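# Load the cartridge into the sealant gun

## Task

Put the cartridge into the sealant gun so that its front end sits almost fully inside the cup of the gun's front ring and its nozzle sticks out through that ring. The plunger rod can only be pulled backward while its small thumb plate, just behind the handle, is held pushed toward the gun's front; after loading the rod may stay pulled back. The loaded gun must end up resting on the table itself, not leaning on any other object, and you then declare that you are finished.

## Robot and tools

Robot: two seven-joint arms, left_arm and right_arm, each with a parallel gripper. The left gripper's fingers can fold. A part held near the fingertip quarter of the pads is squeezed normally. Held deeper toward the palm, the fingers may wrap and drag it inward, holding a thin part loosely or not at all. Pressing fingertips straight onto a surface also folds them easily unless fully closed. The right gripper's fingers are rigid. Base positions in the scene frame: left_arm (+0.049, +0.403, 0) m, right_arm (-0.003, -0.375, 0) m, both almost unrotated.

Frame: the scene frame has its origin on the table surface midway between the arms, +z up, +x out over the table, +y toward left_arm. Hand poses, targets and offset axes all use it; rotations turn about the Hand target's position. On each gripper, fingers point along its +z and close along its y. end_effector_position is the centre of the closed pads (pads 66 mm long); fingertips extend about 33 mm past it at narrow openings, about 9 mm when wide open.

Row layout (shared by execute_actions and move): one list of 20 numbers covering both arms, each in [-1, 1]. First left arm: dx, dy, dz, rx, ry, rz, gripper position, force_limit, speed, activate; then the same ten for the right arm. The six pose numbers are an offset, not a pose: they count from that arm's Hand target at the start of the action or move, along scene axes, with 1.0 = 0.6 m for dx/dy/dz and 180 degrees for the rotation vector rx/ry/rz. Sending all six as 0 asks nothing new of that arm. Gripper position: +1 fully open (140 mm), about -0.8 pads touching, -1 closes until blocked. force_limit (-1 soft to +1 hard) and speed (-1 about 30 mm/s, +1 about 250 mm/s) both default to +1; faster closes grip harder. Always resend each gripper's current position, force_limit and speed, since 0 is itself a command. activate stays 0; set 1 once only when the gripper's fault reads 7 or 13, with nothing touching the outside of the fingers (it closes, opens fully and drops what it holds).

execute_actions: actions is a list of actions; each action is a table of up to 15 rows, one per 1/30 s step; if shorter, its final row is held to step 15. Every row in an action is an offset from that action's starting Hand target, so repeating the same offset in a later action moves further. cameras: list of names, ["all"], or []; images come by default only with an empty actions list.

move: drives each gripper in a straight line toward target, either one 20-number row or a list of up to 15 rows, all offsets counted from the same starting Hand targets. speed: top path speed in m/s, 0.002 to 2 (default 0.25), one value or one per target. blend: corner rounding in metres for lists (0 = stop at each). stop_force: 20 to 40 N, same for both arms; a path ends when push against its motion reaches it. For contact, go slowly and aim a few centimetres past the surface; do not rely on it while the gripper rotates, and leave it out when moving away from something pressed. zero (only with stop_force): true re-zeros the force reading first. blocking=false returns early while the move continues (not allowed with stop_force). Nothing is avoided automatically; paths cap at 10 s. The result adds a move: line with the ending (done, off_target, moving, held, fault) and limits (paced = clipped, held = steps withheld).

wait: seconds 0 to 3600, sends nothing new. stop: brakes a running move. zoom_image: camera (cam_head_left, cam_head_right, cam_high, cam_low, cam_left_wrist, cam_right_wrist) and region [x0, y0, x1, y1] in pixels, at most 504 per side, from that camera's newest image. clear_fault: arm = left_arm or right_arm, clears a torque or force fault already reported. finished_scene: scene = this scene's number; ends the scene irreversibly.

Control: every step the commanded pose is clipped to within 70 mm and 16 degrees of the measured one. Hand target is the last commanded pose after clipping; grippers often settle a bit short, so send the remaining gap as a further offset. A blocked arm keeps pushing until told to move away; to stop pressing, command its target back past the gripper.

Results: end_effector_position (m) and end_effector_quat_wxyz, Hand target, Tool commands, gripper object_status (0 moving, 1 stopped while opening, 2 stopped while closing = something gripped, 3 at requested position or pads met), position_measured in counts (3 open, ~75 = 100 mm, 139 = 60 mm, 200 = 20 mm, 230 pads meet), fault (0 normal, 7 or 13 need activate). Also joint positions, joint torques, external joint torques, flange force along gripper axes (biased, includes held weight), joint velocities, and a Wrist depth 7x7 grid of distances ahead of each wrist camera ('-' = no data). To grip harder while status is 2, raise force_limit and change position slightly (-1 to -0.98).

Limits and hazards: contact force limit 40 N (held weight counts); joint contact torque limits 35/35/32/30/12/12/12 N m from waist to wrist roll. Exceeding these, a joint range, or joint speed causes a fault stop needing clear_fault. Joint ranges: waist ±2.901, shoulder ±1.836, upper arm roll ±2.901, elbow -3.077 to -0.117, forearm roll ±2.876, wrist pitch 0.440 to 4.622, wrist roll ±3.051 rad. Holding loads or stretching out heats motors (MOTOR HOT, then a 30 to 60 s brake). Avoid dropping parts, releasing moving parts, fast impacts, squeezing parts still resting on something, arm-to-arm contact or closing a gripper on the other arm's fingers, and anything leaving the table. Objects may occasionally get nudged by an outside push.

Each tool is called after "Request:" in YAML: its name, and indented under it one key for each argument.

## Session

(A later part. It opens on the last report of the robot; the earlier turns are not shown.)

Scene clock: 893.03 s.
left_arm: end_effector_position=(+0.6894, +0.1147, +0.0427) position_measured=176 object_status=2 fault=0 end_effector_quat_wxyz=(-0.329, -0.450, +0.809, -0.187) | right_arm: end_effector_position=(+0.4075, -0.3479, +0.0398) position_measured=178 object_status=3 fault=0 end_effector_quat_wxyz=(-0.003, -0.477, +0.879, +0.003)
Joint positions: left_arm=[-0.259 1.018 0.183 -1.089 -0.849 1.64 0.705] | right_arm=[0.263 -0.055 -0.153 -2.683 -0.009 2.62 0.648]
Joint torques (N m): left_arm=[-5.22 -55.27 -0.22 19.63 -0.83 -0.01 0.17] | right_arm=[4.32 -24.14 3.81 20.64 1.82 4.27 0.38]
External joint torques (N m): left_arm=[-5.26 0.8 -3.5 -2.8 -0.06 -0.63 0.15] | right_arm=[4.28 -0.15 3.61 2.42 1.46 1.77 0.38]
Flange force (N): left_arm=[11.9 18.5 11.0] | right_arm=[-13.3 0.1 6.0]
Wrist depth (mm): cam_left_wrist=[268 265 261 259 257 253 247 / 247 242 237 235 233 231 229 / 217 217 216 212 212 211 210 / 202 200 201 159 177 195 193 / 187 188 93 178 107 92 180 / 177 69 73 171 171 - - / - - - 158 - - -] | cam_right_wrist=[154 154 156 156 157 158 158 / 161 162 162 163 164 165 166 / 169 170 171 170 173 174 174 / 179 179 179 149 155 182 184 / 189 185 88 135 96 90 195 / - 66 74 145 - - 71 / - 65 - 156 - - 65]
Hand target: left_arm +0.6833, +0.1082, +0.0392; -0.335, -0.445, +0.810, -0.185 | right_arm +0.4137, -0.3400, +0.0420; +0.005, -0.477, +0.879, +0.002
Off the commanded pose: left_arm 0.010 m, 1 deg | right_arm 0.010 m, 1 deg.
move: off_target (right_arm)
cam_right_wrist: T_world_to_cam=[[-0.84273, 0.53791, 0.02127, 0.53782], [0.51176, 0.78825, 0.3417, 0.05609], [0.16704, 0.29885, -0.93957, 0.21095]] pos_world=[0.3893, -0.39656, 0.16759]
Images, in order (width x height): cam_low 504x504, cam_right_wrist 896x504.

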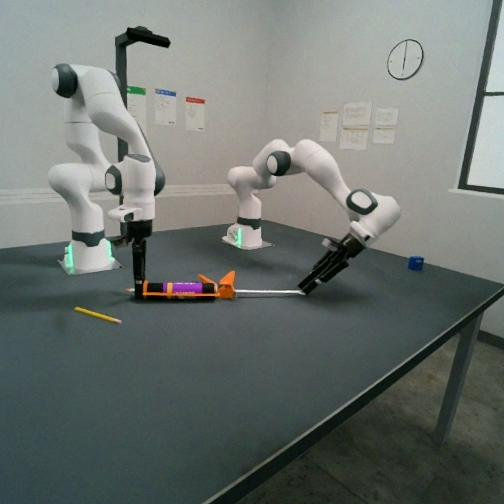

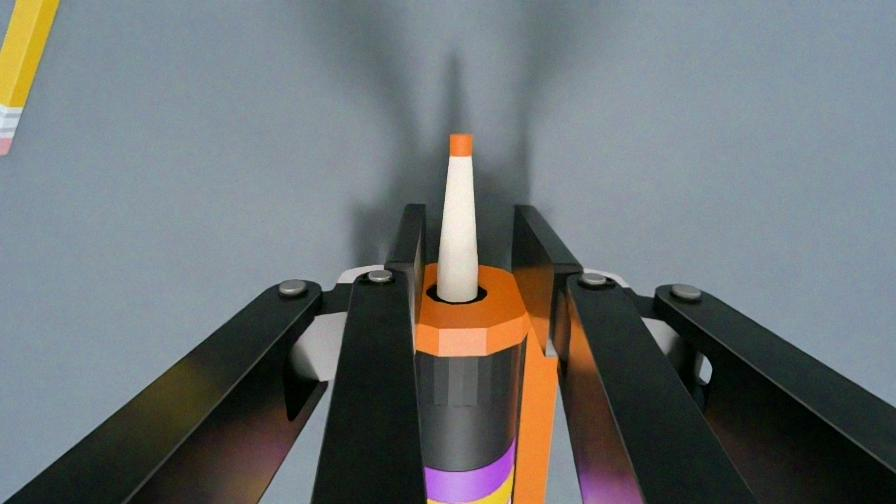

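Request:
execute_actions:
  actions:
    - [[0,0,0,0,0,0,-0.98,-0.1,-1,0,0,0,0,0,0,0,-0.39,-0.5,0,0]]

Request:
move:
  target: [-0.0107,-0.0169,0,0,0,0,-0.98,-0.1,-1,0, 0,0,0,0,0,0,-0.39,-0.5,0,0]
  speed: 0.03
  stop_force: 20
  cameras: ["cam_right_wrist","cam_low","cam_left_wrist"]

Request:
zoom_image:
  camera: "cam_low"
  region: [100, 250, 240, 310]

Request:
zoom_image:
  camera: "cam_right_wrist"
  region: [390, 200, 570, 360]

Scene clock: 926.27 s.
left_arm: end_effector_position=(+0.6895, +0.1147, +0.0428) position_measured=177 object_status=2 fault=0 end_effector_quat_wxyz=(-0.329, -0.450, +0.809, -0.187) | right_arm: end_effector_position=(+0.4075, -0.3479, +0.0398) position_measured=178 object_status=3 fault=0 end_effector_quat_wxyz=(-0.003, -0.477, +0.879, +0.003)
Joint positions: left_arm=[-0.259 1.018 0.183 -1.088 -0.849 1.64 0.705] | right_arm=[0.263 -0.055 -0.153 -2.683 -0.009 2.62 0.648]
Joint torques (N m): left_arm=[-5.3 -55.23 -0.4 19.66 -0.83 -0.03 0.16] | right_arm=[4.28 -24.14 3.72 20.66 1.82 4.27 0.36]
External joint torques (N m): left_arm=[-5.11 0.65 -3.54 -2.69 -0.05 -0.64 0.14] | right_arm=[4.28 -0.23 3.55 2.51 1.46 1.79 0.36]
Flange force (N): left_arm=[11.8 18.1 10.7] | right_arm=[-13.2 0.0 5.8]
Wrist depth (mm): cam_left_wrist=[267 264 262 259 256 255 252 / 242 239 237 235 234 230 229 / 221 218 217 212 213 212 210 / 203 201 200 172 175 194 193 / 187 189 92 178 119 92 180 / 177 70 77 171 171 - - / - - - 158 - - -] | cam_right_wrist=[154 154 155 155 157 157 159 / 161 161 162 163 165 165 166 / 169 170 171 170 172 174 175 / 178 179 178 149 178 183 184 / 188 185 88 135 96 90 195 / - 66 74 145 - - 71 / - 65 - 157 - - 65]
Hand target: left_arm +0.6833, +0.1082, +0.0392; -0.335, -0.445, +0.810, -0.185 | right_arm +0.4137, -0.3400, +0.0420; +0.005, -0.477, +0.879, +0.002
Off the commanded pose: left_arm 0.010 m, 1 deg | right_arm 0.010 m, 1 deg.
Step readings (end_effector_position of left_arm | right_arm):
0: (+0.6894, +0.1147, +0.0427) | (+0.4075, -0.3479, +0.0398)
1: (+0.6894, +0.1147, +0.0427) | (+0.4075, -0.3479, +0.0398)
2: (+0.6894, +0.1147, +0.0427) | (+0.4075, -0.3479, +0.0398)
4: (+0.6895, +0.1147, +0.0428) | (+0.4075, -0.3479, +0.0398)
8: (+0.6895, +0.1147, +0.0428) | (+0.4075, -0.3479, +0.0398)
15: (+0.6895, +0.1147, +0.0428) | (+0.4075, -0.3479, +0.0398)

Scene clock: 929.93 s.
left_arm: end_effector_position=(+0.6894, +0.1140, +0.0430) position_measured=177 object_status=2 fault=0 end_effector_quat_wxyz=(-0.321, -0.453, +0.810, -0.188) | right_arm: end_effector_position=(+0.4072, -0.3477, +0.0398) position_measured=178 object_status=3 fault=0 end_effector_quat_wxyz=(-0.003, -0.477, +0.879, +0.004)
Joint positions: left_arm=[-0.255 0.99 0.164 -1.129 -0.831 1.676 0.705] | right_arm=[0.264 -0.055 -0.153 -2.683 -0.009 2.619 0.648]
Joint velocities: left_arm=[0.004 0 -0.005 0 0.004 0.002 -0.001] | right_arm=[within noise]
Joint torques (N m): left_arm=[-9.49 -53.92 -5.03 18.63 -1.94 -0.8 0] | right_arm=[4.08 -24.18 3.51 20.51 1.81 4.43 0.41]
External joint torques (N m): left_arm=[-9.59 1.8 -8.02 -3.83 -1.23 -1.48 -0.01] | right_arm=[4.08 -0.24 3.34 2.3 1.45 1.94 0.41]
Flange force (N): left_arm=[16.3 18.6 16.4] | right_arm=[-12.4 0.5 6.3]
Wrist depth (mm): cam_left_wrist=[266 263 259 254 253 250 248 / 241 238 237 231 234 228 226 / 221 219 216 211 207 210 208 / 204 202 200 172 192 193 192 / 189 188 92 179 119 92 179 / 178 70 77 171 171 - - / - - - 159 - - -] | cam_right_wrist=[153 154 155 156 156 157 159 / 162 162 162 164 166 165 166 / 170 170 171 170 173 174 174 / 178 179 178 149 155 181 184 / 188 184 88 135 96 90 195 / - 66 74 145 - - 71 / - 65 - 157 - - 65]
Hand target: left_arm +0.6768, +0.0981, +0.0392; -0.335, -0.445, +0.810, -0.185 | right_arm +0.4137, -0.3400, +0.0420; +0.005, -0.477, +0.879, +0.002
Off the commanded pose: left_arm 0.021 m, 2 deg | right_arm 0.010 m, 1 deg.
move: off_target (left_arm)
cam_left_wrist: T_world_to_cam=[[-0.85271, 0.52178, -0.02505, 0.54325], [0.48435, 0.77176, -0.41206, -0.39928], [-0.19567, -0.3635, -0.91082, 0.35923]] pos_world=[0.72692, 0.15526, 0.17627]
cam_right_wrist: T_world_to_cam=[[-0.8428, 0.53778, 0.02205, 0.53741], [0.51198, 0.78838, 0.34108, 0.05601], [0.16604, 0.29875, -0.93978, 0.21117]] pos_world=[0.38919, -0.39626, 0.16749]
Images, in order (width x height): cam_low 504x504, cam_left_wrist 896x504, cam_right_wrist 896x504.

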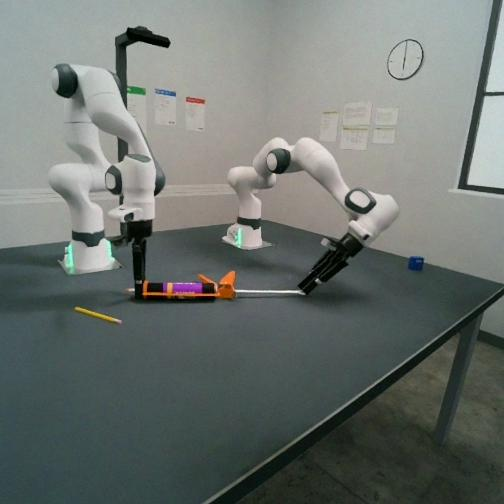

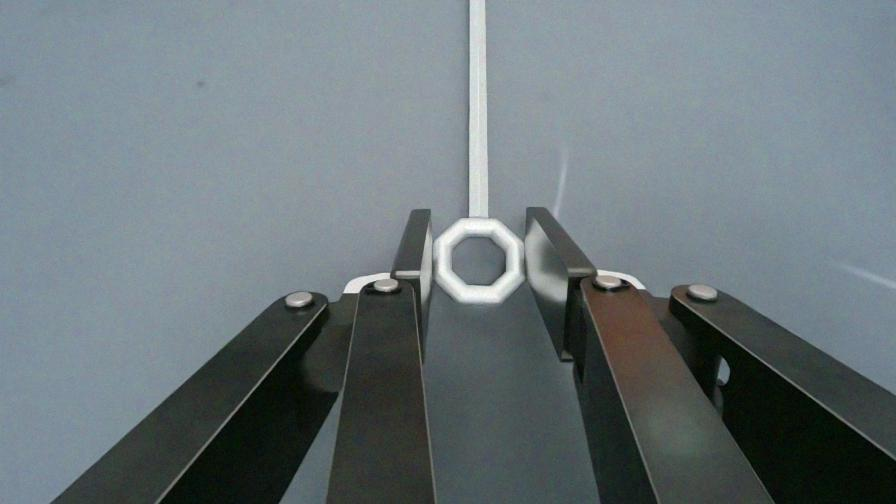

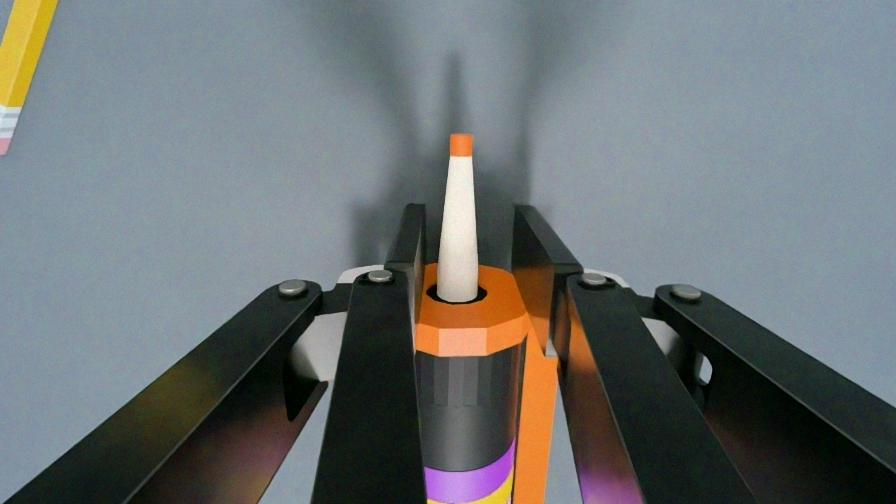

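Scaled by 3.600 from the camera's image (finer frame: 720x720).

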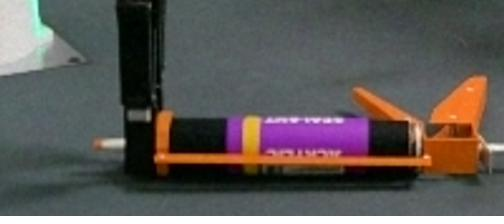

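Scaled by 2.800 from the camera's image (finer frame: 1280x720).

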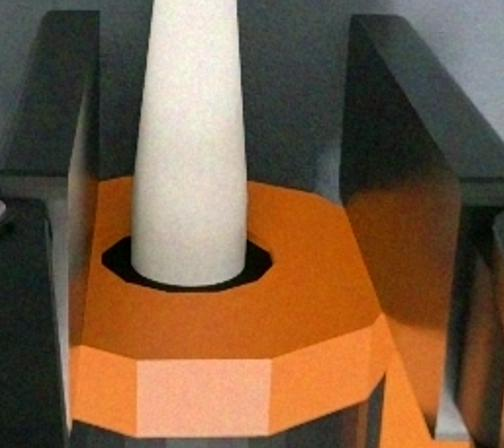

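Request:
zoom_image:
  camera: "cam_right_wrist"
  region: [415, 250, 505, 320]

Scaled by 5.600 from the camera's image (finer frame: 1280x720).

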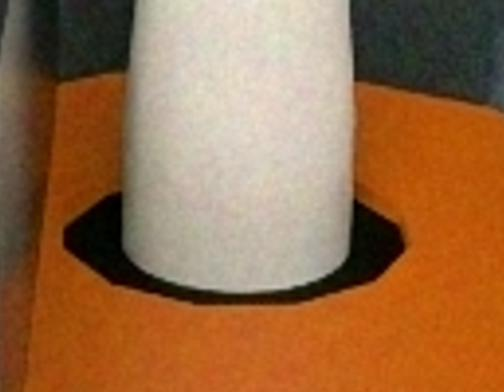

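Request:
move:
  target:
    - [0.021,0.0265,0.006,0,0,0,-0.98,-0.1,-1,0, -0.0108,-0.0128,-0.003,0,0,0,-0.39,-0.5,0,0]
    - [0.021,0.0265,0.006,0,0,0,0.1,-0.1,-0.6,0, -0.021,-0.029,-0.003,0,0,0,-0.38,-0.5,0,0]
    - [0.0714,0.106,0.1,0,0,0,0.1,-0.1,-0.6,0, -0.021,-0.029,0.2,0,0,0,-0.38,-0.5,0,0]
  speed: [0.04,0.04,0.2]
  cameras: ["all"]

Request:
zoom_image:
  camera: "cam_low"
  region: [110, 260, 310, 320]

Request:
zoom_image:
  camera: "cam_right_wrist"
  region: [340, 150, 620, 330]

Scene clock: 979.40 s.
left_arm: end_effector_position=(+0.7201, +0.1608, +0.0994) position_measured=117 object_status=3 fault=0 end_effector_quat_wxyz=(-0.334, -0.443, +0.811, -0.187) | right_arm: end_effector_position=(+0.4010, -0.3565, +0.1610) position_measured=177 object_status=3 fault=0 end_effector_quat_wxyz=(+0.005, -0.478, +0.878, +0.003)
Joint positions: left_arm=[-0.138 1.131 0.161 -0.743 -0.807 1.423 0.612] | right_arm=[0.232 -0.369 -0.144 -2.62 -0.055 2.26 0.658]
Joint velocities: left_arm=[-0.001 0 0 0.001 -0.001 -0.002 -0.004] | right_arm=[within noise]
Joint torques (N m): left_arm=[-0.76 -59.66 1.8 22.68 -1.08 0.44 -0.12] | right_arm=[-0.99 -19.39 0.31 22.72 0.5 2.22 0.15]
External joint torques (N m): left_arm=[-0.88 -1.56 -0.01 -0.54 0.03 -0.31 -0.14] | right_arm=[-0.95 -1.81 -0.65 -0.12 -0.09 -0.3 0.15]
Flange force (N): left_arm=[0.0 0.0 0.0] | right_arm=[5.3 4.3 -3.8]
Wrist depth (mm): cam_left_wrist=[359 355 350 345 342 338 335 / 322 320 316 312 310 307 310 / 294 291 287 285 283 282 278 / 269 267 262 259 253 261 257 / 253 90 105 242 238 94 88 / - 75 228 226 225 - 68 / - - 213 212 211 - -] | cam_right_wrist=[261 264 264 264 264 265 264 / 277 277 277 279 282 274 - / 295 292 291 289 295 292 300 / 308 306 - 259 157 309 309 / 326 319 88 272 91 88 327 / - 66 74 295 - - 71 / - 65 - 315 - - 65]
Hand target: left_arm +0.7197, +0.1617, +0.0992; -0.335, -0.445, +0.810, -0.185 | right_arm +0.4011, -0.3574, +0.1620; +0.005, -0.477, +0.879, +0.002
Off the commanded pose: left_arm 0.001 m, 0 deg | right_arm 0.001 m, 0 deg.
move: done
cam_left_wrist: T_world_to_cam=[[-0.84045, 0.54155, -0.01926, 0.53388], [0.4956, 0.75379, -0.4315, -0.43017], [-0.21915, -0.3722, -0.90191, 0.45099]] pos_world=[0.76072, 0.20299, 0.23142]
cam_right_wrist: T_world_to_cam=[[-0.84453, 0.53537, 0.01258, 0.53557], [0.5044, 0.78734, 0.35452, 0.02531], [0.17989, 0.30575, -0.93496, 0.32496]] pos_world=[0.38108, -0.40601, 0.28812]

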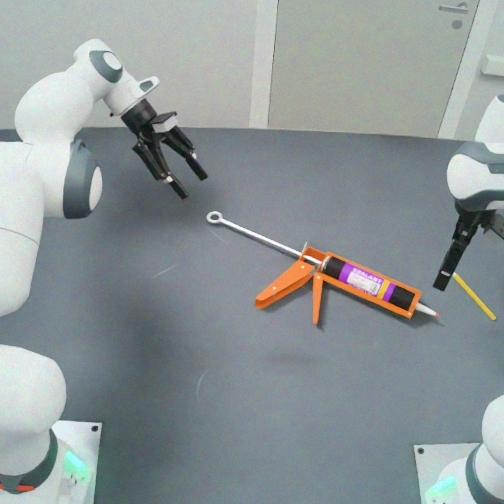

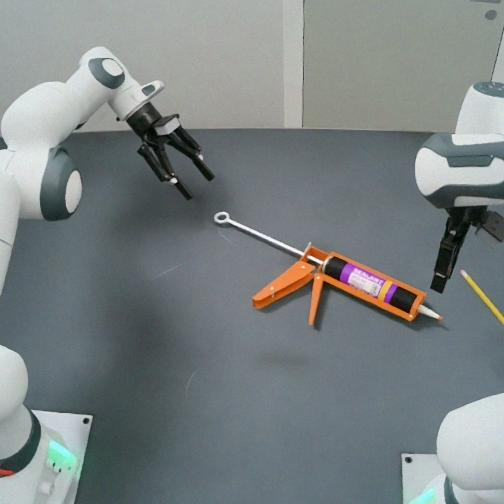

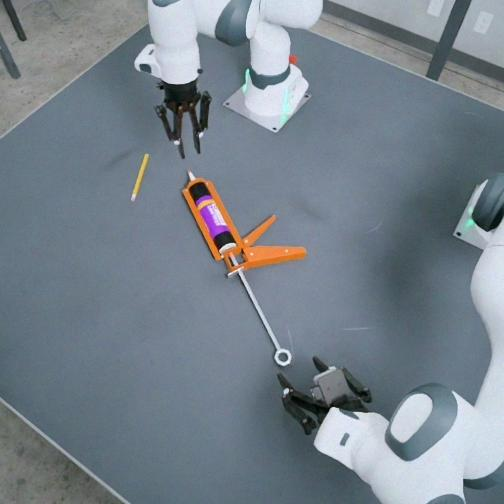

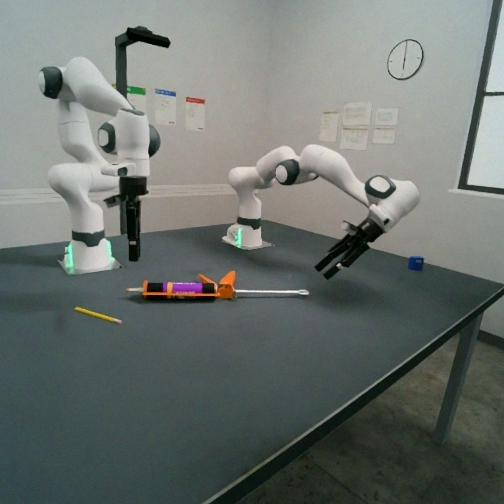

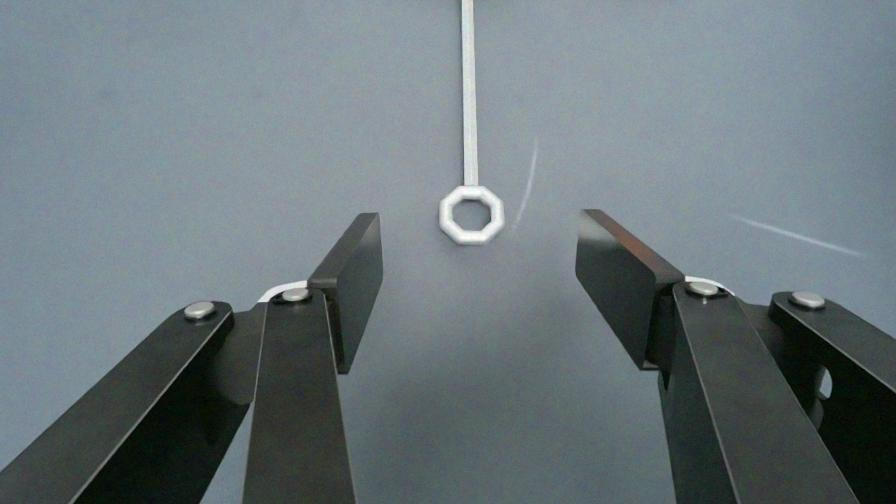

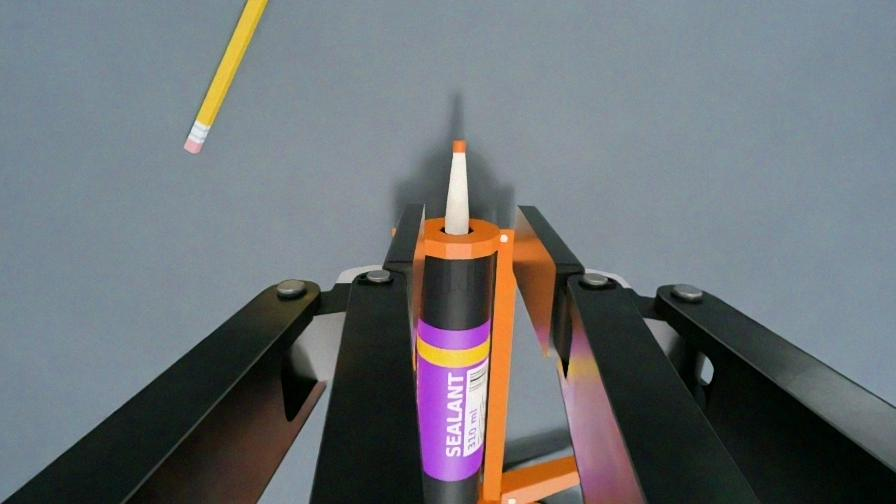

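Scaled by 2.520 from the camera's image (finer frame: 720x720).

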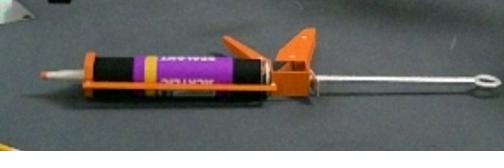

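Scaled by 1.800 from the camera's image (finer frame: 1280x720).

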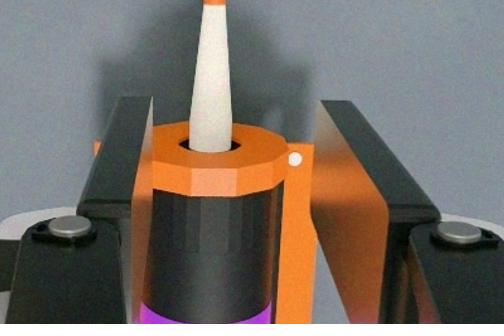

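Request:
finished_scene:
  scene: 1

The scene is finished: the task was done.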